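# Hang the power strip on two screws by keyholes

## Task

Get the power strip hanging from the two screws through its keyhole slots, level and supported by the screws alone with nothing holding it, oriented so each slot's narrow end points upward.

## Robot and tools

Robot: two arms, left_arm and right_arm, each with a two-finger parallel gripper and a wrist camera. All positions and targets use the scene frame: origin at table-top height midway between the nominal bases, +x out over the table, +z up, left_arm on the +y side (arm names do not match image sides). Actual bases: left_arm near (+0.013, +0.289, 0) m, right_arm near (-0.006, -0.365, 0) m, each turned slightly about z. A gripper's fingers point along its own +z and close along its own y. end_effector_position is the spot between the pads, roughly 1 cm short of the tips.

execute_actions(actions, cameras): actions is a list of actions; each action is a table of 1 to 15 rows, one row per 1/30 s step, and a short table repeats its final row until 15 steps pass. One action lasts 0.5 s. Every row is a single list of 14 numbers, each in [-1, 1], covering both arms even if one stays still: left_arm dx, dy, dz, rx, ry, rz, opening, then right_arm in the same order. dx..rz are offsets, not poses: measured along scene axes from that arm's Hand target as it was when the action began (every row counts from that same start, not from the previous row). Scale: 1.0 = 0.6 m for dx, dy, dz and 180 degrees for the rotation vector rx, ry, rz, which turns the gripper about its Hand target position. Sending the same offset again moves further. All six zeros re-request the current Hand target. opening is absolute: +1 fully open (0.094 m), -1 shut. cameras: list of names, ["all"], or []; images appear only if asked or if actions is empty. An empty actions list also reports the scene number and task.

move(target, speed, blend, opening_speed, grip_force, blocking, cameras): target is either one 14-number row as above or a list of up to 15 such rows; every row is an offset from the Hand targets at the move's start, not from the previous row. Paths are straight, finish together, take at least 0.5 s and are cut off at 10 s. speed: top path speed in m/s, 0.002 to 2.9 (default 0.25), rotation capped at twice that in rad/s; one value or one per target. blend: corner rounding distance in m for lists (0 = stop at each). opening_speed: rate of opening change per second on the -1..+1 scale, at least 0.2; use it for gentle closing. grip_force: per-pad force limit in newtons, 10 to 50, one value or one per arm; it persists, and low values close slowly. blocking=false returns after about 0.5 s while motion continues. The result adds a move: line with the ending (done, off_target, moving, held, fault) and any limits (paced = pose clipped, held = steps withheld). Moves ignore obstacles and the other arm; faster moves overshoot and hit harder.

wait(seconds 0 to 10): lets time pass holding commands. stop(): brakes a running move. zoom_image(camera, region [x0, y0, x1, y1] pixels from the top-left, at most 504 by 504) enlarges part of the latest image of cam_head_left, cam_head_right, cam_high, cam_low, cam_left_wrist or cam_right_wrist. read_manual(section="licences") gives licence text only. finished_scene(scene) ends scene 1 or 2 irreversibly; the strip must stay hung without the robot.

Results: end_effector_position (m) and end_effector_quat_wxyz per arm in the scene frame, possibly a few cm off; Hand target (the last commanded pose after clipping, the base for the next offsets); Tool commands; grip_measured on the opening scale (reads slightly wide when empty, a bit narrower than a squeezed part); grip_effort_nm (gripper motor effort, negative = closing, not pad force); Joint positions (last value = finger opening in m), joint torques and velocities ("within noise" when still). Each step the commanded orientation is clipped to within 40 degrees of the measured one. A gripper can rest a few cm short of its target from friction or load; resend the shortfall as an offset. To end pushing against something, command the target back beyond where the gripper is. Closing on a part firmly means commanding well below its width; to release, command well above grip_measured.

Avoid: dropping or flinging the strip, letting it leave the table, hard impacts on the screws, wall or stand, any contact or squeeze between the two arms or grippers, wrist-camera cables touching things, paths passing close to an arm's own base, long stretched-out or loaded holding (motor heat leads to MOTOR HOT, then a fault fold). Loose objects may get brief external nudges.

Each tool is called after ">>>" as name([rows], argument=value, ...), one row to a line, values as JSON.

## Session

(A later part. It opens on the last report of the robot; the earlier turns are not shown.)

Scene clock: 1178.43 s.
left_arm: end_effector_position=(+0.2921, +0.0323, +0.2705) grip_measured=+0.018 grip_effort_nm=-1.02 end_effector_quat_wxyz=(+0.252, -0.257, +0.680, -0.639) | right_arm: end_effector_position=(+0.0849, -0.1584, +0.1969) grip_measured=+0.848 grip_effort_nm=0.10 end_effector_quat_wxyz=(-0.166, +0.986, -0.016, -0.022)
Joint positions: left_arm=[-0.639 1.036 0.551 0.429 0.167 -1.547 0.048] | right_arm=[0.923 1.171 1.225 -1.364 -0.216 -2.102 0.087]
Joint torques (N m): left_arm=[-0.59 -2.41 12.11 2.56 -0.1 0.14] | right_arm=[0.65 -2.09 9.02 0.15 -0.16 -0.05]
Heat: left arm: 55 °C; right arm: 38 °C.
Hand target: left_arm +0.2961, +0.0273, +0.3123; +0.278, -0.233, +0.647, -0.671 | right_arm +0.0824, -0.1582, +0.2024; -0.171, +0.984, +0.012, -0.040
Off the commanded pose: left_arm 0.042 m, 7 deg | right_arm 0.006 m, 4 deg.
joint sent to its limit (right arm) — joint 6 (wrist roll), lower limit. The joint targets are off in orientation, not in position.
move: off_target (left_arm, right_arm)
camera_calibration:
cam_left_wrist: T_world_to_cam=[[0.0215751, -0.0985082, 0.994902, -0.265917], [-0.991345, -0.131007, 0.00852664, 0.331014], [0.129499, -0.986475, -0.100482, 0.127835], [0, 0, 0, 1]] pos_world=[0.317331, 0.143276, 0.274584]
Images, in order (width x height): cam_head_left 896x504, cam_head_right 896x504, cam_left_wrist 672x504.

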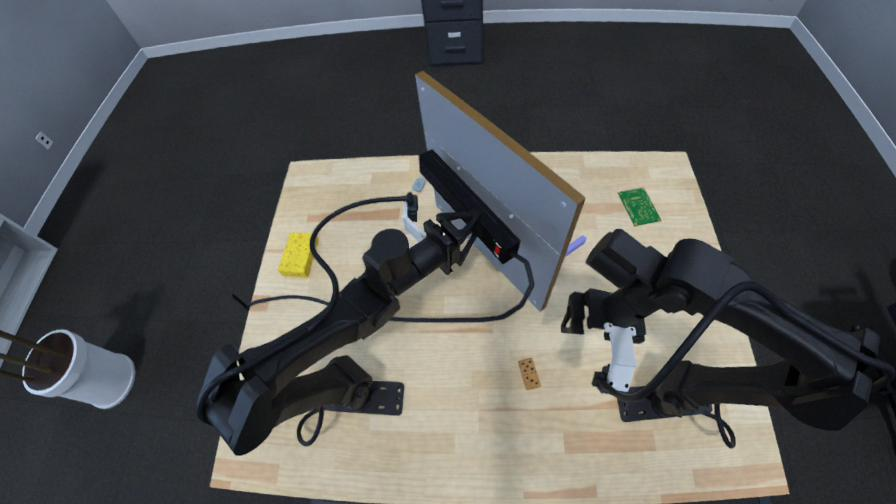

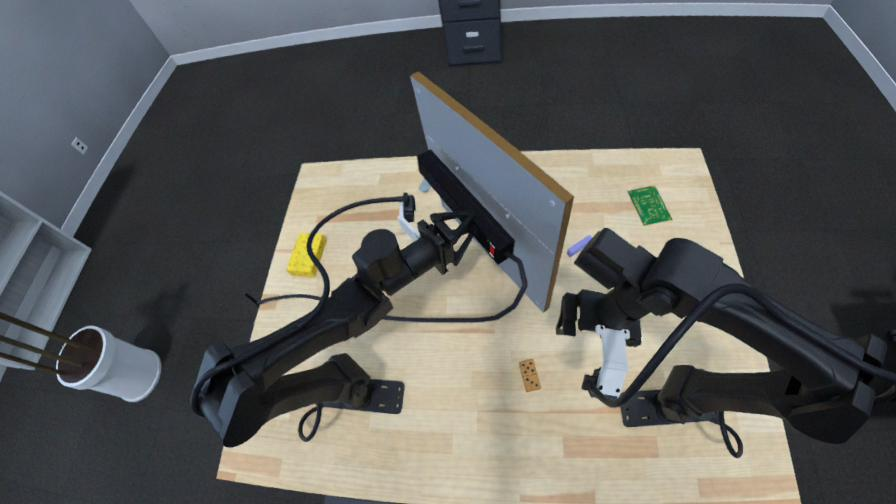

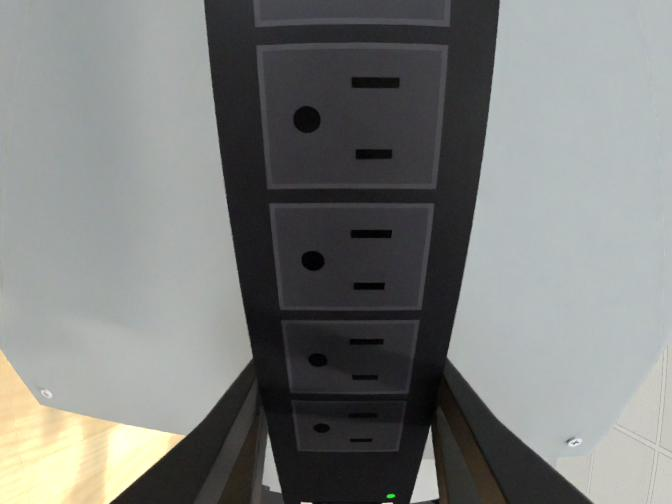

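>>> move(target=[0.026,-0.022,0.02,0,0,0.012,-0.4, 0,0,0,0,0,0,0.85], speed=0.06, cameras=["cam_head_left"])

>>> zoom_image(camera="cam_head_left", region=[410, 140, 540, 280])

Scene clock: 1193.50 s.
left_arm: end_effector_position=(+0.3081, +0.0198, +0.2812) grip_measured=+0.018 grip_effort_nm=-1.02 end_effector_quat_wxyz=(+0.267, -0.267, +0.678, -0.631) | right_arm: end_effector_position=(+0.0849, -0.1584, +0.1969) grip_measured=+0.848 grip_effort_nm=0.10 end_effector_quat_wxyz=(-0.166, +0.986, -0.016, -0.022)
Joint positions: left_arm=[-0.669 1.118 0.64 0.416 0.098 -1.54 0.048] | right_arm=[0.923 1.171 1.225 -1.364 -0.216 -2.102 0.087]
Joint torques (N m): left_arm=[-0.8 -3.07 12.27 2.61 -0.13 0.14] | right_arm=[0.65 -2.09 9.01 0.16 -0.15 -0.05]
Heat: left arm: 54 °C; right arm: 38 °C.
Hand target: left_arm +0.3116, +0.0141, +0.3245; +0.291, -0.245, +0.642, -0.665 | right_arm +0.0824, -0.1582, +0.2024; -0.171, +0.984, +0.012, -0.040
Off the commanded pose: left_arm 0.044 m, 7 deg | right_arm 0.006 m, 4 deg.
joint sent to its limit (right arm) — joint 6 (wrist roll), lower limit. The joint targets are off in orientation, not in position.
move: off_target (left_arm, right_arm)
Images, in order (width x height): cam_head_left 896x504.

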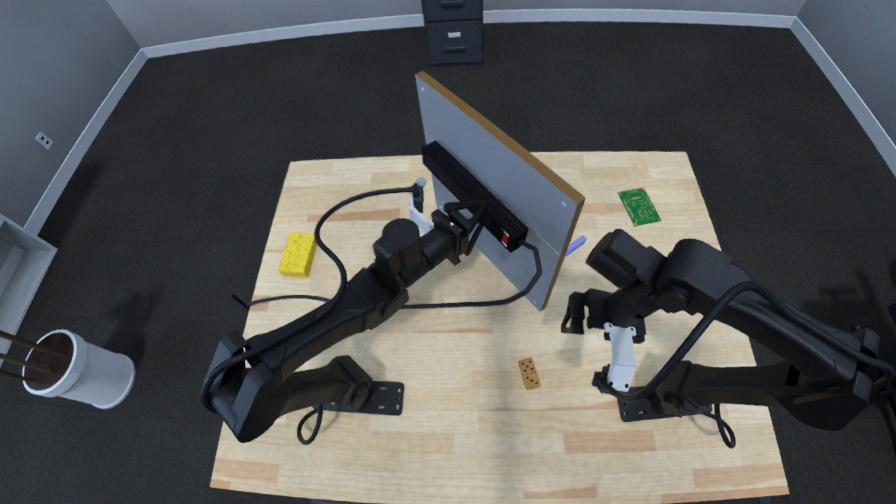

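Scaled by 3.600 from the camera's 896x504 image, which has a finer 1280x720 frame.

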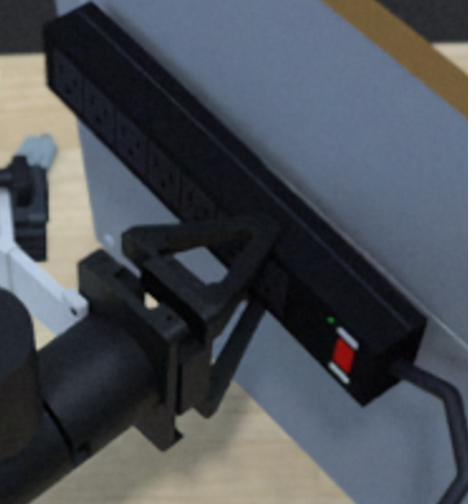

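>>> move(target=[0.0065,-0.016,-0.025,0,0,0.01,-0.4, 0,0,0,0,0,0,0.85], speed=0.05, cameras=["cam_head_left"])

>>> zoom_image(camera="cam_head_left", region=[410, 140, 540, 280])

Scene clock: 1206.63 s.
left_arm: end_effector_position=(+0.3092, +0.0126, +0.2737) grip_measured=+0.018 grip_effort_nm=-1.02 end_effector_quat_wxyz=(+0.274, -0.275, +0.679, -0.622) | right_arm: end_effector_position=(+0.0849, -0.1584, +0.1969) grip_measured=+0.848 grip_effort_nm=0.10 end_effector_quat_wxyz=(-0.166, +0.986, -0.016, -0.022)
Joint positions: left_arm=[-0.711 1.149 0.64 0.434 0.031 -1.538 0.048] | right_arm=[0.923 1.171 1.225 -1.364 -0.216 -2.102 0.087]
Joint torques (N m): left_arm=[-0.83 -1.57 9.81 3.2 -0.19 0.12] | right_arm=[0.64 -2.09 9.01 0.16 -0.15 -0.05]
Heat: left arm: 56 °C; right arm: 38 °C.
Hand target: left_arm +0.3156, +0.0045, +0.3093; +0.301, -0.255, +0.639, -0.660 | right_arm +0.0824, -0.1582, +0.2024; -0.171, +0.984, +0.012, -0.040
Off the commanded pose: left_arm 0.037 m, 7 deg | right_arm 0.006 m, 4 deg.
joint sent to its limit (right arm) — joint 6 (wrist roll), lower limit. The joint targets are off in orientation, not in position.
move: off_target (left_arm, right_arm)
Images, in order (width x height): cam_head_left 896x504.

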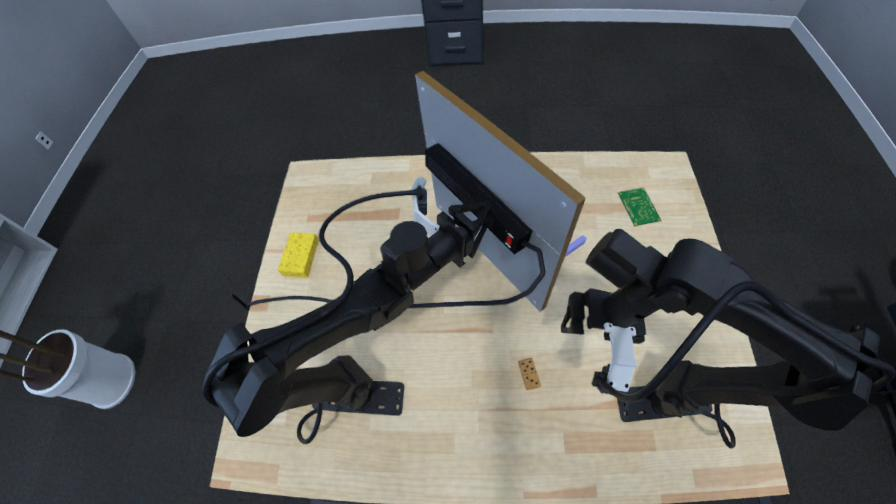

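Scaled by 3.600 from the camera's 896x504 image, which has a finer 1280x720 frame.

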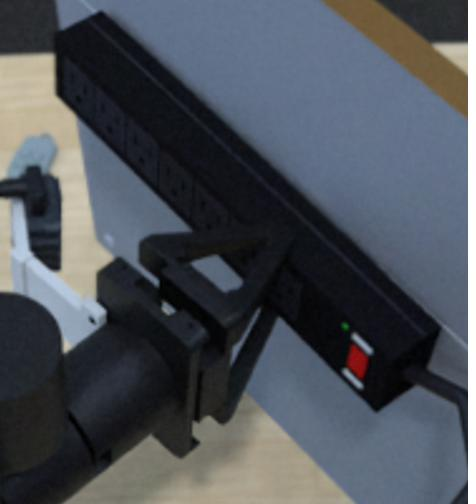

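>>> move(target=[0.0115,-0.0125,-0.005,0,0,0.006,-0.4, 0,0,0,0,0,0,0.85], speed=0.05)

Scene clock: 1218.07 s.
left_arm: end_effector_position=(+0.3100, +0.0118, +0.2720) grip_measured=+0.018 grip_effort_nm=-1.02 end_effector_quat_wxyz=(+0.282, -0.282, +0.678, -0.618) | right_arm: end_effector_position=(+0.0849, -0.1584, +0.1969) grip_measured=+0.848 grip_effort_nm=0.10 end_effector_quat_wxyz=(-0.166, +0.986, -0.016, -0.022)
Joint positions: left_arm=[-0.729 1.155 0.64 0.437 -0.008 -1.538 0.048] | right_arm=[0.923 1.171 1.225 -1.364 -0.216 -2.102 0.087]
Joint torques (N m): left_arm=[-0.87 0.94 11.19 3.45 -0.17 0.15] | right_arm=[0.64 -2.07 9.01 0.16 -0.16 -0.05]
Heat: left arm: 58 °C; right arm: 38 °C.
Hand target: left_arm +0.3226, -0.0029, +0.3063; +0.307, -0.262, +0.636, -0.658 | right_arm +0.0824, -0.1582, +0.2024; -0.171, +0.984, +0.012, -0.040
Off the commanded pose: left_arm 0.039 m, 8 deg | right_arm 0.006 m, 4 deg.
joint sent to its limit (right arm) — joint 6 (wrist roll), lower limit. The joint targets are off in orientation, not in position.
move: off_target (left_arm, right_arm)

>>> move(target=[0.0,0,-0.015,0,0,0,-0.4, 0,0,0,0,0,0,0.85], speed=0.03)

>>> move(target=[0.0,0,-0.01,0,0,0,-0.4, 0,0,0,0,0,0,0.85], speed=0.03, cameras=["cam_head_left"])

>>> zoom_image(camera="cam_head_left", region=[410, 140, 540, 280])

Scene clock: 1225.67 s.
left_arm: end_effector_position=(+0.3100, +0.0116, +0.2718) grip_measured=+0.018 grip_effort_nm=-1.02 end_effector_quat_wxyz=(+0.283, -0.281, +0.675, -0.621) | right_arm: end_effector_position=(+0.0849, -0.1584, +0.1969) grip_measured=+0.848 grip_effort_nm=0.10 end_effector_quat_wxyz=(-0.166, +0.986, -0.016, -0.022)
Joint positions: left_arm=[-0.729 1.159 0.631 0.459 -0.008 -1.538 0.048] | right_arm=[0.923 1.171 1.225 -1.364 -0.216 -2.102 0.087]
Joint torques (N m): left_arm=[-0.88 1.72 10.03 3.63 -0.14 0.14] | right_arm=[0.64 -2.07 9.02 0.16 -0.15 -0.05]
Heat: left arm: 61 °C; right arm: 38 °C.
Hand target: left_arm +0.3224, -0.0030, +0.2973; +0.307, -0.261, +0.636, -0.658 | right_arm +0.0824, -0.1582, +0.2024; -0.171, +0.984, +0.012, -0.040
Off the commanded pose: left_arm 0.032 m, 7 deg | right_arm 0.006 m, 4 deg.
joint sent to its limit (right arm) — joint 6 (wrist roll), lower limit. The joint targets are off in orientation, not in position.
move: off_target (left_arm, right_arm)

Scene clock: 1226.67 s.
left_arm: end_effector_position=(+0.3100, +0.0115, +0.2708) grip_measured=+0.018 grip_effort_nm=-1.02 end_effector_quat_wxyz=(+0.286, -0.278, +0.668, -0.629) | right_arm: end_effector_position=(+0.0849, -0.1584, +0.1969) grip_measured=+0.848 grip_effort_nm=0.10 end_effector_quat_wxyz=(-0.166, +0.986, -0.016, -0.022)
Joint positions: left_arm=[-0.729 1.168 0.609 0.513 -0.008 -1.539 0.048] | right_arm=[0.923 1.171 1.225 -1.364 -0.216 -2.102 0.087]
Joint torques (N m): left_arm=[-0.79 2.17 10.25 3.39 -0.15 0.16] | right_arm=[0.66 -2.09 8.99 0.16 -0.15 -0.05]
Heat: left arm: 62 °C; right arm: 38 °C.
Hand target: left_arm +0.3224, -0.0031, +0.2913; +0.307, -0.261, +0.636, -0.658 | right_arm +0.0824, -0.1582, +0.2024; -0.171, +0.984, +0.012, -0.040
Off the commanded pose: left_arm 0.028 m, 6 deg | right_arm 0.006 m, 4 deg.
joint sent to its limit (right arm) — joint 6 (wrist roll), lower limit. The joint targets are off in orientation, not in position.
move: off_target (left_arm, right_arm)
Images, in order (width x height): cam_head_left 896x504.

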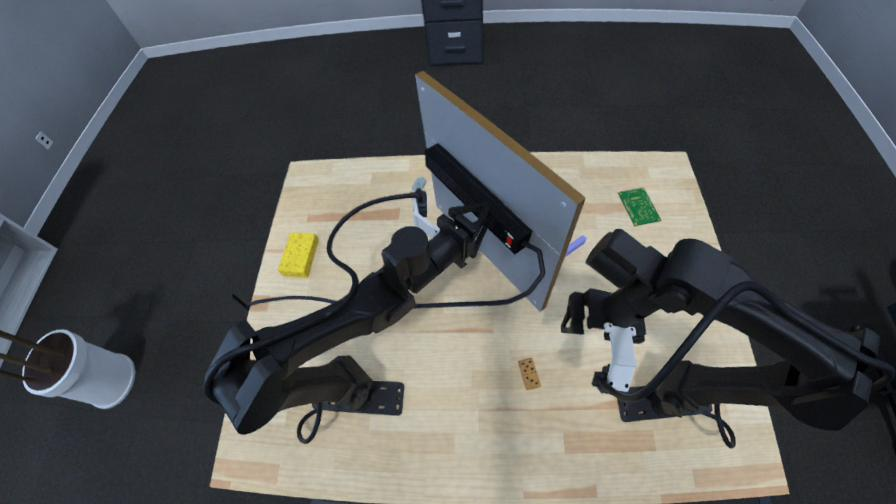

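Scaled by 3.600 from the camera's 896x504 image, which has a finer 1280x720 frame.

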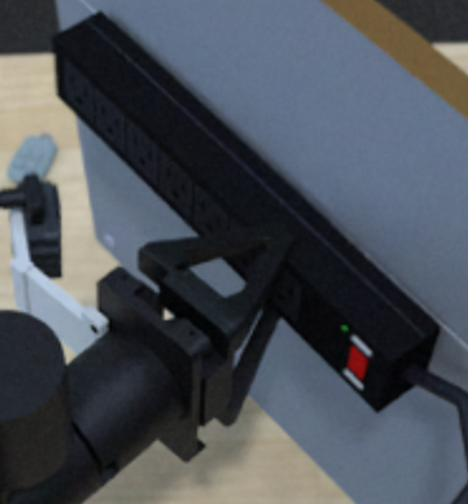

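>>> move(target=[0.0,0,-0.025,0,0,0,-0.4, 0,0,0,0,0,0,0.85], speed=0.03)

>>> move(target=[0.0,0,-0.012,0,0,0,-0.4, 0,0,0,0,0,0,0.85], speed=0.03, cameras=["cam_head_left"])

>>> zoom_image(camera="cam_head_left", region=[410, 140, 540, 280])

Scene clock: 1233.77 s.
left_arm: end_effector_position=(+0.3103, +0.0113, +0.2682) grip_measured=+0.018 grip_effort_nm=-1.02 end_effector_quat_wxyz=(+0.293, -0.272, +0.647, -0.649) | right_arm: end_effector_position=(+0.0849, -0.1584, +0.1969) grip_measured=+0.848 grip_effort_nm=0.10 end_effector_quat_wxyz=(-0.166, +0.986, -0.016, -0.022)
Joint positions: left_arm=[-0.729 1.2 0.553 0.662 -0.008 -1.544 0.048] | right_arm=[0.923 1.171 1.225 -1.364 -0.216 -2.102 0.087]
Joint torques (N m): left_arm=[-0.9 2.76 11 2.76 -0.14 0.24] | right_arm=[0.65 -2.09 9.01 0.16 -0.15 -0.05]
Heat: left arm: 63 °C; right arm: 38 °C.
Hand target: left_arm +0.3224, -0.0031, +0.2764; +0.307, -0.261, +0.636, -0.658 | right_arm +0.0824, -0.1582, +0.2024; -0.171, +0.984, +0.012, -0.040
Off the commanded pose: left_arm 0.020 m, 3 deg | right_arm 0.006 m, 4 deg.
joint sent to its limit (right arm) — joint 6 (wrist roll), lower limit. The joint targets are off in orientation, not in position.
move: off_target (left_arm, right_arm)

Scene clock: 1234.73 s.
left_arm: end_effector_position=(+0.3106, +0.0107, +0.2665) grip_measured=+0.018 grip_effort_nm=-1.02 end_effector_quat_wxyz=(+0.297, -0.269, +0.638, -0.658) | right_arm: end_effector_position=(+0.0849, -0.1584, +0.1969) grip_measured=+0.848 grip_effort_nm=0.10 end_effector_quat_wxyz=(-0.166, +0.986, -0.016, -0.022)
Joint positions: left_arm=[-0.731 1.224 0.529 0.736 -0.01 -1.546 0.048] | right_arm=[0.923 1.171 1.225 -1.364 -0.216 -2.102 0.087]
Joint torques (N m): left_arm=[-0.69 2.43 11.26 2.42 -0.09 0.24] | right_arm=[0.64 -2.09 9.01 0.16 -0.15 -0.05]
Heat: left arm: 63 °C; right arm: 38 °C.
Hand target: left_arm +0.3225, -0.0030, +0.2692; +0.307, -0.261, +0.636, -0.658 | right_arm +0.0824, -0.1582, +0.2024; -0.171, +0.984, +0.012, -0.040
Off the commanded pose: left_arm 0.018 m, 2 deg | right_arm 0.006 m, 4 deg.
joint sent to its limit (right arm) — joint 6 (wrist roll), lower limit. The joint targets are off in orientation, not in position.
move: off_target (left_arm, right_arm)
Images, in order (width x height): cam_head_left 896x504.

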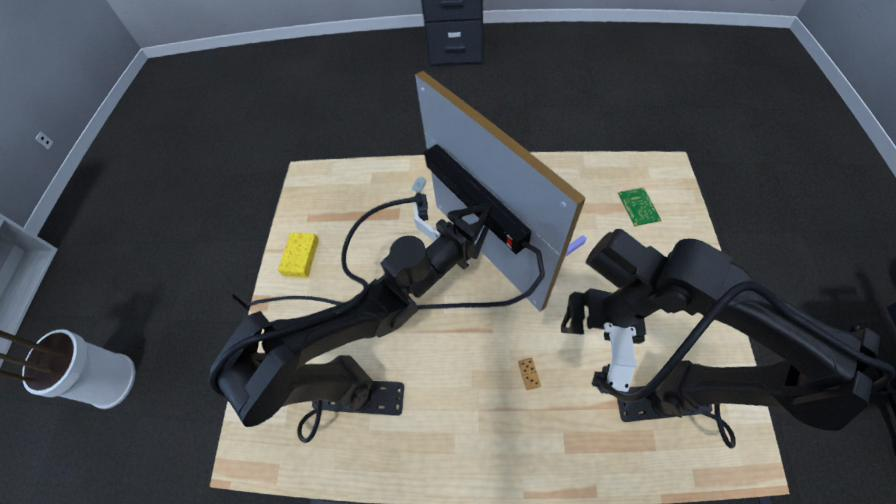

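Scaled by 3.600 from the camera's 896x504 image, which has a finer 1280x720 frame.

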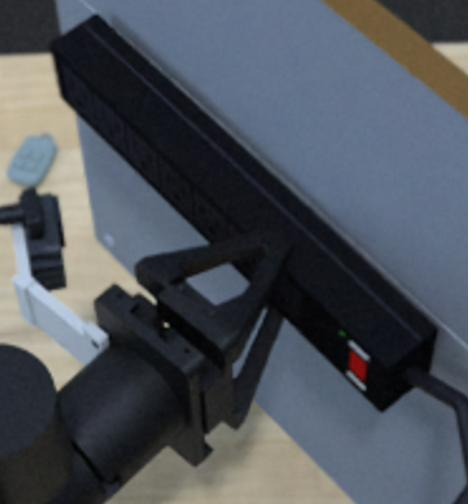

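>>> move(target=[-0.004,0.005,-0.012,0.016,0.0125,0,-0.4, 0,0,0,0,0,0,0.85], speed=0.03, cameras=["cam_head_left","cam_left_wrist"])

>>> zoom_image(camera="cam_head_left", region=[410, 140, 540, 280])

Scene clock: 1245.97 s.
left_arm: end_effector_position=(+0.3104, +0.0111, +0.2650) grip_measured=+0.018 grip_effort_nm=-1.02 end_effector_quat_wxyz=(+0.296, -0.270, +0.640, -0.655) | right_arm: end_effector_position=(+0.0849, -0.1584, +0.1969) grip_measured=+0.848 grip_effort_nm=0.10 end_effector_quat_wxyz=(-0.166, +0.986, -0.016, -0.022)
Joint positions: left_arm=[-0.731 1.221 0.528 0.727 -0.011 -1.545 0.048] | right_arm=[0.923 1.171 1.225 -1.364 -0.216 -2.102 0.087]
Joint torques (N m): left_arm=[-0.39 -0.05 12.25 1.37 -0.1 0.34] | right_arm=[0.65 -2.11 9.01 0.15 -0.15 -0.05]
Heat: left arm: 60 °C; right arm: 38 °C.
Hand target: left_arm +0.3201, +0.0000, +0.2620; +0.301, -0.267, +0.658, -0.636 | right_arm +0.0824, -0.1582, +0.2024; -0.171, +0.984, +0.012, -0.040
Off the commanded pose: left_arm 0.015 m, 3 deg | right_arm 0.006 m, 4 deg.
joint sent to its limit (right arm) — joint 6 (wrist roll), lower limit. The joint targets are off in orientation, not in position.
move: off_target (left_arm, right_arm)
camera_calibration:
cam_left_wrist: T_world_to_cam=[[-0.0433053, -0.0427191, 0.998148, -0.244358], [-0.974777, -0.217138, -0.0515844, 0.358104], [0.218939, -0.975206, -0.0322383, 0.0579819], [0, 0, 0, 1]] pos_world=[0.325795, 0.123863, 0.264247]
Images, in order (width x height): cam_head_left 896x504, cam_left_wrist 672x504.

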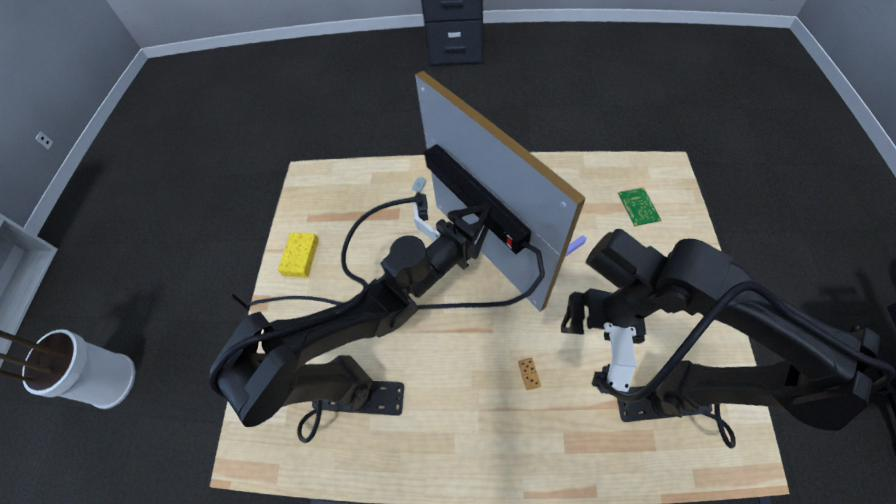

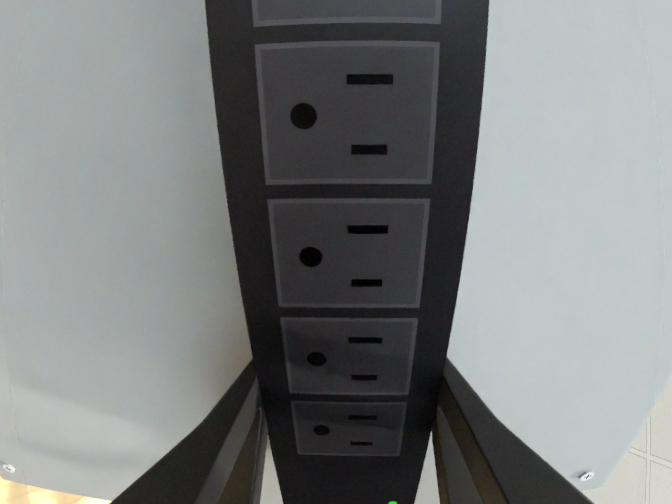

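Scaled by 3.600 from the camera's 896x504 image, which has a finer 1280x720 frame.

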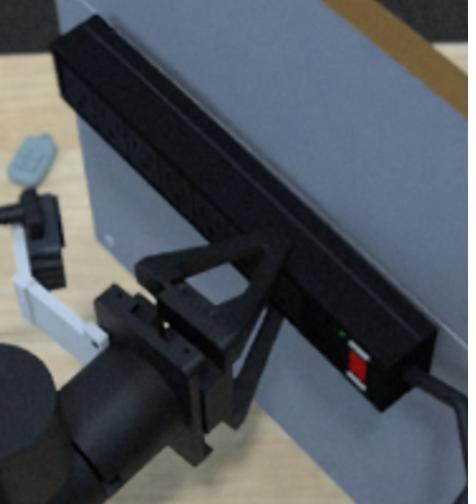

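>>> move(target=[-0.02,0.025,0.02,0.012,0.0095,0,-0.4, 0,0,0,0,0,0,0.85], speed=0.05, cameras=["cam_head_left","cam_head_right"])

>>> zoom_image(camera="cam_head_left", region=[410, 140, 540, 280])

>>> zoom_image(camera="cam_head_right", region=[410, 140, 540, 280])

Scene clock: 1296.43 s.
left_arm: end_effector_position=(+0.3043, +0.0161, +0.2265) grip_measured=+0.018 grip_effort_nm=-1.02 end_effector_quat_wxyz=(+0.273, -0.284, +0.716, -0.577) | right_arm: end_effector_position=(+0.0849, -0.1584, +0.1969) grip_measured=+0.848 grip_effort_nm=0.09 end_effector_quat_wxyz=(-0.166, +0.986, -0.016, -0.022)
Joint positions: left_arm=[-0.731 1.168 0.57 0.411 -0.008 -1.508 0.048] | right_arm=[0.923 1.171 1.225 -1.364 -0.216 -2.102 0.087]
Joint torques (N m): left_arm=[0.2 -5.78 10.71 2.53 -0.06 0.06] | right_arm=[0.65 -2.06 9.01 0.16 -0.15 -0.05]
Heat: left arm: 49 °C; right arm: 38 °C.
Hand target: left_arm +0.3081, +0.0150, +0.2740; +0.296, -0.270, +0.675, -0.620 | right_arm +0.0824, -0.1582, +0.2024; -0.171, +0.984, +0.012, -0.040
Off the commanded pose: left_arm 0.048 m, 7 deg | right_arm 0.006 m, 4 deg.
joint sent to its limit (right arm) — joint 6 (wrist roll), lower limit. The joint targets are off in orientation, not in position.
move: off_target (left_arm, right_arm)
Images, in order (width x height): cam_head_left 896x504, cam_head_right 896x504.

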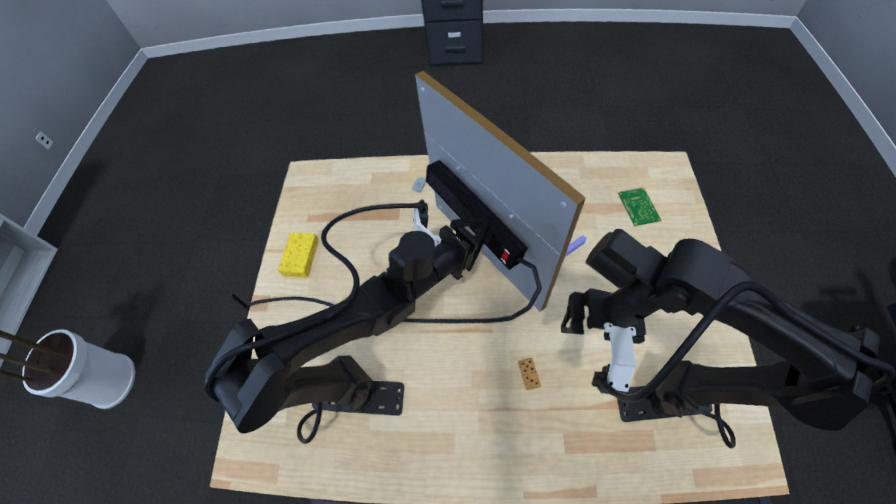

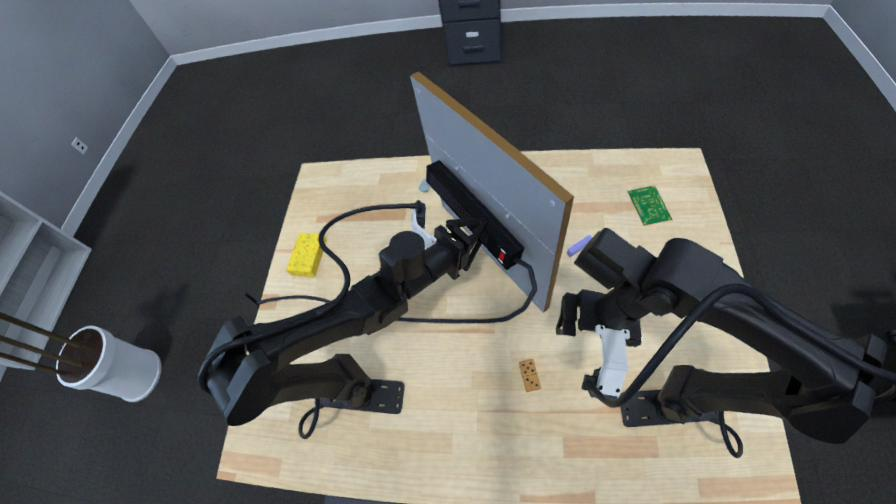

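Scaled by 3.600 from the camera's 896x504 image, which has a finer 1280x720 frame.

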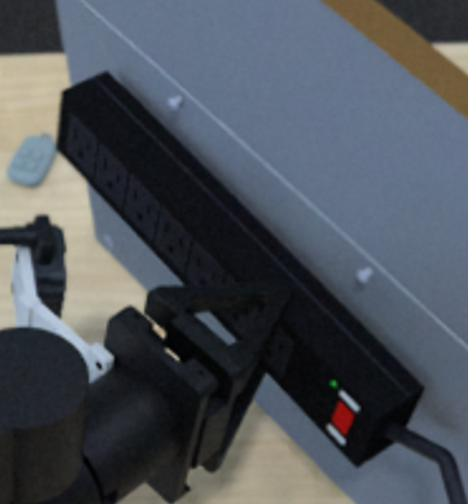

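Scaled by 3.600 from the camera's 896x504 image, which has a finer 1280x720 frame.

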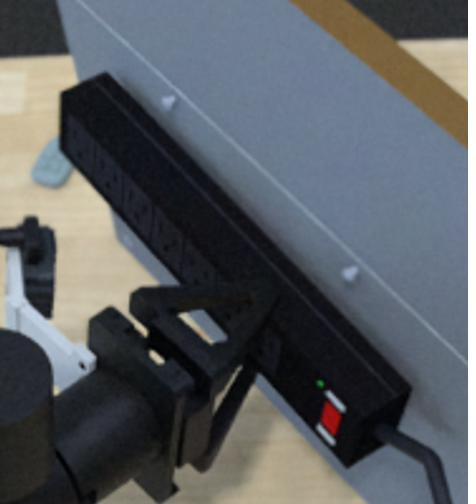

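>>> move(target=[0.0,0.0,0.085,-0.034,-0.0275,0,-0.4, 0,0,0,0,0,0,0.85], speed=0.06, cameras=["cam_head_left","cam_left_wrist"])

>>> zoom_image(camera="cam_head_left", region=[410, 140, 540, 280])

Scene clock: 1305.73 s.
left_arm: end_effector_position=(+0.3040, +0.0165, +0.2658) grip_measured=+0.018 grip_effort_nm=-1.02 end_effector_quat_wxyz=(+0.286, -0.276, +0.683, -0.613) | right_arm: end_effector_position=(+0.0849, -0.1584, +0.1969) grip_measured=+0.848 grip_effort_nm=0.10 end_effector_quat_wxyz=(-0.166, +0.986, -0.016, -0.022)
Joint positions: left_arm=[-0.731 1.126 0.606 0.434 -0.008 -1.518 0.048] | right_arm=[0.923 1.171 1.225 -1.364 -0.216 -2.102 0.087]
Joint torques (N m): left_arm=[0.23 -4.85 12.05 2.8 -0.05 -0.04] | right_arm=[0.65 -2.09 8.99 0.15 -0.15 -0.05]
Heat: left arm: 51 °C; right arm: 38 °C.
Hand target: left_arm +0.3081, +0.0150, +0.3250; +0.310, -0.259, +0.627, -0.666 | right_arm +0.0824, -0.1582, +0.2024; -0.171, +0.984, +0.012, -0.040
Off the commanded pose: left_arm 0.059 m, 9 deg | right_arm 0.006 m, 4 deg.
joint sent to its limit (right arm) — joint 6 (wrist roll), lower limit. The joint targets are off in orientation, not in position.
move: off_target (left_arm, right_arm)
camera_calibration:
cam_left_wrist: T_world_to_cam=[[0.0248886, -0.144621, 0.989174, -0.261753], [-0.977481, -0.210932, -0.00624469, 0.341778], [0.209552, -0.966743, -0.146614, 0.0978077], [0, 0, 0, 1]] pos_world=[0.3201, 0.128792, 0.275393]
Images, in order (width x height): cam_head_left 896x504, cam_left_wrist 672x504.

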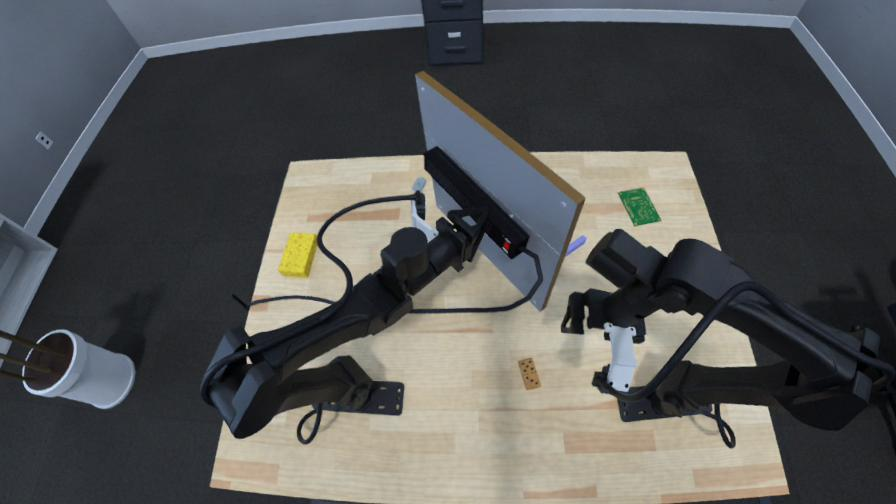

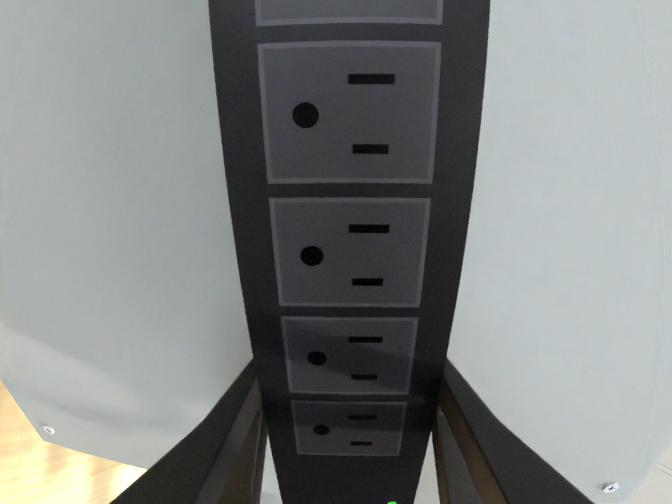

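Scaled by 3.600 from the camera's 896x504 image, which has a finer 1280x720 frame.

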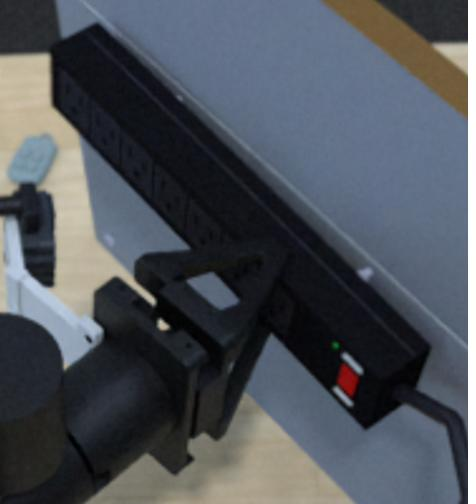

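>>> move(target=[0.0,0.0,0.013,-0.026,-0.021,0,-0.4, 0,0,0,0,0,0,0.85], speed=0.06, cameras=["cam_head_left"])

>>> zoom_image(camera="cam_head_left", region=[410, 140, 540, 280])

Scene clock: 1312.30 s.
left_arm: end_effector_position=(+0.3075, +0.0131, +0.3030) grip_measured=+0.018 grip_effort_nm=-1.02 end_effector_quat_wxyz=(+0.306, -0.259, +0.628, -0.667) | right_arm: end_effector_position=(+0.0849, -0.1584, +0.1969) grip_measured=+0.848 grip_effort_nm=0.10 end_effector_quat_wxyz=(-0.166, +0.986, -0.016, -0.022)
Joint positions: left_arm=[-0.731 1.153 0.606 0.625 -0.008 -1.532 0.048] | right_arm=[0.923 1.171 1.225 -1.364 -0.216 -2.102 0.087]
Joint torques (N m): left_arm=[0.2 -3.17 8.21 2.84 -0.06 -0.06] | right_arm=[0.66 -2.07 9.01 0.15 -0.15 -0.05]
Heat: left arm: 52 °C; right arm: 38 °C.
Hand target: left_arm +0.3081, +0.0150, +0.3328; +0.320, -0.249, +0.589, -0.699 | right_arm +0.0824, -0.1582, +0.2024; -0.171, +0.984, +0.012, -0.040
Off the commanded pose: left_arm 0.030 m, 6 deg | right_arm 0.006 m, 4 deg.
joint sent to its limit (right arm) — joint 6 (wrist roll), lower limit. The joint targets are off in orientation, not in position.
move: off_target (left_arm, right_arm)
Images, in order (width x height): cam_head_left 896x504.

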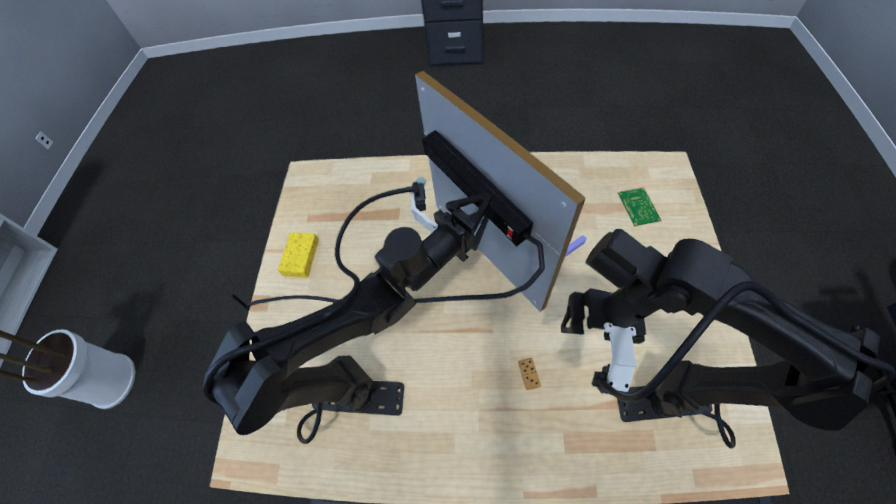

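Scaled by 3.600 from the camera's 896x504 image, which has a finer 1280x720 frame.

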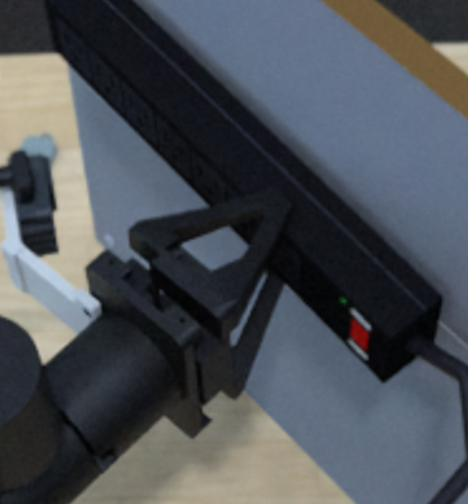

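>>> move(target=[0.0,0.0,-0.04,0.013,0.0105,0,-0.4, 0,0,0,0,0,0,0.85], speed=0.06)

Scene clock: 1317.70 s.
left_arm: end_effector_position=(+0.3080, +0.0126, +0.2933) grip_measured=+0.018 grip_effort_nm=-1.02 end_effector_quat_wxyz=(+0.304, -0.261, +0.634, -0.662) | right_arm: end_effector_position=(+0.0849, -0.1584, +0.1969) grip_measured=+0.848 grip_effort_nm=0.10 end_effector_quat_wxyz=(-0.166, +0.986, -0.016, -0.022)
Joint positions: left_arm=[-0.731 1.165 0.588 0.638 -0.008 -1.53 0.048] | right_arm=[0.923 1.171 1.225 -1.364 -0.216 -2.102 0.087]
Joint torques (N m): left_arm=[0.17 -3.03 6.5 2.75 -0.05 -0.01] | right_arm=[0.65 -2.09 9.01 0.16 -0.16 -0.05]
Heat: left arm: 54 °C; right arm: 38 °C.
Hand target: left_arm +0.3081, +0.0150, +0.3087; +0.315, -0.254, +0.608, -0.683 | right_arm +0.0824, -0.1582, +0.2024; -0.171, +0.984, +0.012, -0.040
Off the commanded pose: left_arm 0.016 m, 4 deg | right_arm 0.006 m, 4 deg.
joint sent to its limit (right arm) — joint 6 (wrist roll), lower limit. The joint targets are off in orientation, not in position.
move: off_target (left_arm, right_arm)

>>> move(target=[0.0,0.0,-0.02,0.022,0.0175,0,-0.4, 0,0,0,0,0,0,0.85], speed=0.06)

Scene clock: 1321.67 s.
left_arm: end_effector_position=(+0.3079, +0.0121, +0.2876) grip_measured=+0.018 grip_effort_nm=-1.02 end_effector_quat_wxyz=(+0.310, -0.253, +0.646, -0.650) | right_arm: end_effector_position=(+0.0849, -0.1584, +0.1969) grip_measured=+0.848 grip_effort_nm=0.10 end_effector_quat_wxyz=(-0.166, +0.986, -0.016, -0.022)
Joint positions: left_arm=[-0.731 1.165 0.588 0.615 -0.006 -1.498 0.048] | right_arm=[0.923 1.171 1.225 -1.364 -0.216 -2.102 0.087]
Joint torques (N m): left_arm=[0.4 -4.56 8.84 1.57 -0.03 -0.23] | right_arm=[0.66 -2.09 9.01 0.15 -0.15 -0.05]
Heat: left arm: 54 °C; right arm: 38 °C.
Hand target: left_arm +0.3081, +0.0150, +0.2967; +0.307, -0.262, +0.640, -0.654 | right_arm +0.0824, -0.1582, +0.2024; -0.171, +0.984, +0.012, -0.040
Off the commanded pose: left_arm 0.010 m, 1 deg | right_arm 0.006 m, 4 deg.
joint sent to its limit (right arm) — joint 6 (wrist roll), lower limit. The joint targets are off in orientation, not in position.
move: off_target (right_arm)

>>> move(target=[0.0,0.0,-0.023,-0.0016,0.0203,0,-0.4, 0,0,0,0,0,0,0.85], speed=0.06, cameras=["cam_head_left","cam_left_wrist"])

>>> zoom_image(camera="cam_head_left", region=[410, 140, 540, 280])

Scene clock: 1328.57 s.
left_arm: end_effector_position=(+0.3075, +0.0128, +0.2885) grip_measured=+0.018 grip_effort_nm=-1.02 end_effector_quat_wxyz=(+0.305, -0.258, +0.643, -0.653) | right_arm: end_effector_position=(+0.0849, -0.1584, +0.1969) grip_measured=+0.848 grip_effort_nm=0.10 end_effector_quat_wxyz=(-0.166, +0.986, -0.016, -0.022)
Joint positions: left_arm=[-0.731 1.16 0.588 0.612 -0.007 -1.515 0.048] | right_arm=[0.923 1.171 1.225 -1.364 -0.216 -2.102 0.087]
Joint torques (N m): left_arm=[0.13 -3.9 7.79 1.37 -0.08 -0.5] | right_arm=[0.66 -2.09 9.01 0.15 -0.16 -0.05]
Heat: left arm: 51 °C; right arm: 38 °C.
Hand target: left_arm +0.3081, +0.0150, +0.2830; +0.286, -0.283, +0.648, -0.647 | right_arm +0.0824, -0.1582, +0.2024; -0.171, +0.984, +0.012, -0.040
Off the commanded pose: left_arm 0.006 m, 4 deg | right_arm 0.006 m, 4 deg.
joint sent to its limit (right arm) — joint 6 (wrist roll), lower limit. The joint targets are off in orientation, not in position.
move: off_target (left_arm, right_arm)
camera_calibration:
cam_left_wrist: T_world_to_cam=[[-0.0684516, -0.0615755, 0.995752, -0.259144], [-0.973779, -0.212925, -0.0801079, 0.364711], [0.216953, -0.975126, -0.0453859, 0.0654111], [0, 0, 0, 1]] pos_world=[0.323218, 0.125483, 0.290229]
Images, in order (width x height): cam_head_left 896x504, cam_left_wrist 672x504.

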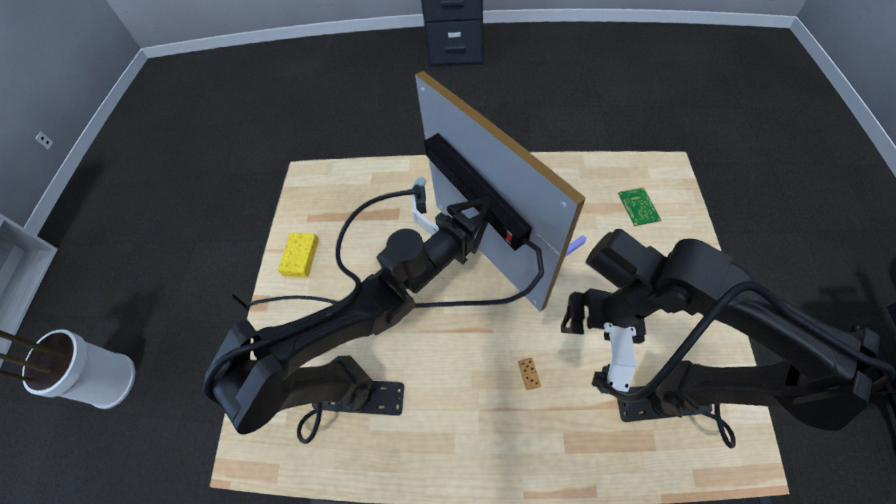

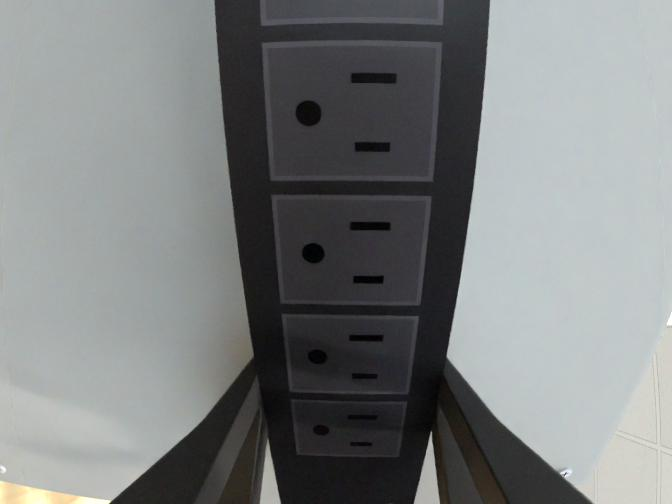

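Scaled by 3.600 from the camera's 896x504 image, which has a finer 1280x720 frame.

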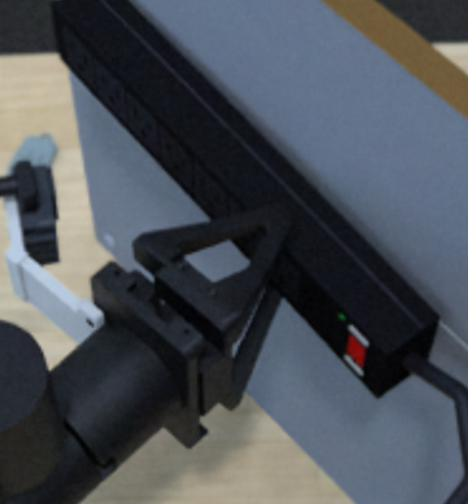

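>>> move(target=[0.0,0.0,-0.025,0.009,0.007,0,-0.4, 0,0,0,0,0,0,0.85], speed=0.06, cameras=["cam_head_left"])

>>> zoom_image(camera="cam_head_left", region=[410, 140, 540, 280])

Scene clock: 1334.87 s.
left_arm: end_effector_position=(+0.3075, +0.0128, +0.2885) grip_measured=+0.018 grip_effort_nm=-1.02 end_effector_quat_wxyz=(+0.305, -0.258, +0.643, -0.653) | right_arm: end_effector_position=(+0.0849, -0.1584, +0.1969) grip_measured=+0.848 grip_effort_nm=0.10 end_effector_quat_wxyz=(-0.166, +0.986, -0.016, -0.022)
Joint positions: left_arm=[-0.731 1.16 0.588 0.612 -0.007 -1.515 0.048] | right_arm=[0.923 1.171 1.225 -1.364 -0.216 -2.102 0.087]
Joint torques (N m): left_arm=[0.09 -3.22 6.09 1.29 -0.09 -0.39] | right_arm=[0.64 -2.09 8.99 0.15 -0.15 -0.05]
Heat: left arm: 50 °C; right arm: 38 °C.
Hand target: left_arm +0.3081, +0.0150, +0.2680; +0.283, -0.286, +0.660, -0.635 | right_arm +0.0824, -0.1582, +0.2024; -0.171, +0.984, +0.012, -0.040
Off the commanded pose: left_arm 0.021 m, 5 deg | right_arm 0.006 m, 4 deg.
joint sent to its limit (right arm) — joint 6 (wrist roll), lower limit. The joint targets are off in orientation, not in position.
move: off_target (left_arm, right_arm)
Images, in order (width x height): cam_head_left 896x504.

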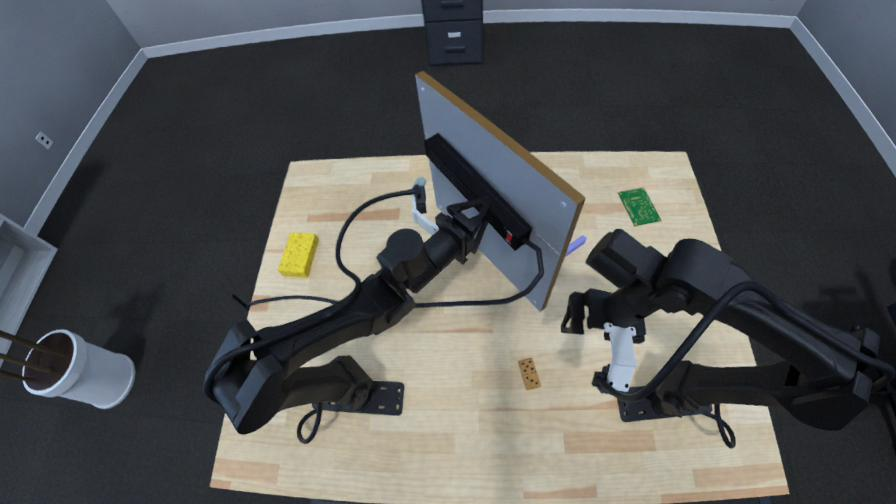

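Scaled by 3.600 from the camera's 896x504 image, which has a finer 1280x720 frame.

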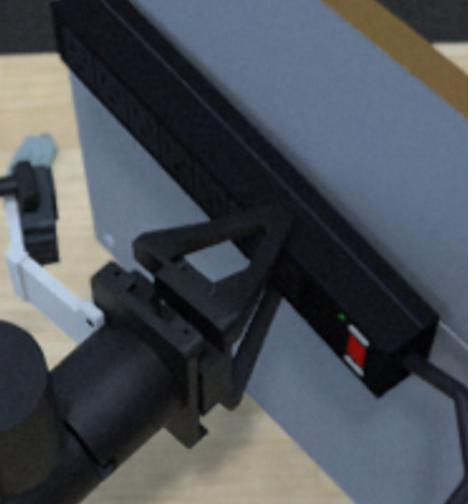

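>>> move(target=[0.0,0.0,-0.016,0.006,0.005,0,-0.4, 0,0,0,0,0,0,0.85], speed=0.06)

>>> move(target=[0.0,0.0,-0.012,0.0,0.0,0,-0.4, 0,0,0,0,0,0,0.85], speed=0.06)

Scene clock: 1339.43 s.
left_arm: end_effector_position=(+0.3075, +0.0128, +0.2883) grip_measured=+0.018 grip_effort_nm=-1.02 end_effector_quat_wxyz=(+0.305, -0.258, +0.643, -0.653) | right_arm: end_effector_position=(+0.0849, -0.1584, +0.1969) grip_measured=+0.848 grip_effort_nm=0.10 end_effector_quat_wxyz=(-0.166, +0.986, -0.016, -0.022)
Joint positions: left_arm=[-0.731 1.16 0.588 0.611 -0.007 -1.515 0.048] | right_arm=[0.923 1.171 1.225 -1.364 -0.216 -2.102 0.087]
Joint torques (N m): left_arm=[-0.01 -2.8 5.22 1.19 -0.14 -0.4] | right_arm=[0.65 -2.1 8.99 0.16 -0.15 -0.06]
Heat: left arm: 49 °C; right arm: 38 °C.
Hand target: left_arm +0.3081, +0.0150, +0.2584; +0.280, -0.288, +0.668, -0.626 | right_arm +0.0824, -0.1582, +0.2024; -0.171, +0.984, +0.012, -0.040
Off the commanded pose: left_arm 0.030 m, 6 deg | right_arm 0.006 m, 4 deg.
joint sent to its limit (right arm) — joint 6 (wrist roll), lower limit. The joint targets are off in orientation, not in position.
move: off_target (left_arm, right_arm)

Scene clock: 1340.23 s.
left_arm: end_effector_position=(+0.3068, +0.0141, +0.2869) grip_measured=+0.018 grip_effort_nm=-1.02 end_effector_quat_wxyz=(+0.308, -0.258, +0.640, -0.655) | right_arm: end_effector_position=(+0.0849, -0.1584, +0.1969) grip_measured=+0.848 grip_effort_nm=0.10 end_effector_quat_wxyz=(-0.166, +0.986, -0.016, -0.022)
Joint positions: left_arm=[-0.731 1.16 0.573 0.636 -0.009 -1.515 0.048] | right_arm=[0.923 1.171 1.225 -1.364 -0.216 -2.102 0.087]
Joint torques (N m): left_arm=[0.1 -2.03 4.42 1.27 -0.06 -0.39] | right_arm=[0.65 -2.09 8.99 0.16 -0.15 -0.06]
Heat: left arm: 48 °C; right arm: 38 °C.
Hand target: left_arm +0.3081, +0.0150, +0.2511; +0.280, -0.288, +0.668, -0.626 | right_arm +0.0824, -0.1582, +0.2024; -0.171, +0.984, +0.012, -0.040
Off the commanded pose: left_arm 0.036 m, 7 deg | right_arm 0.006 m, 4 deg.
joint sent to its limit (right arm) — joint 6 (wrist roll), lower limit. The joint targets are off in orientation, not in position.
move: off_target (left_arm, right_arm)


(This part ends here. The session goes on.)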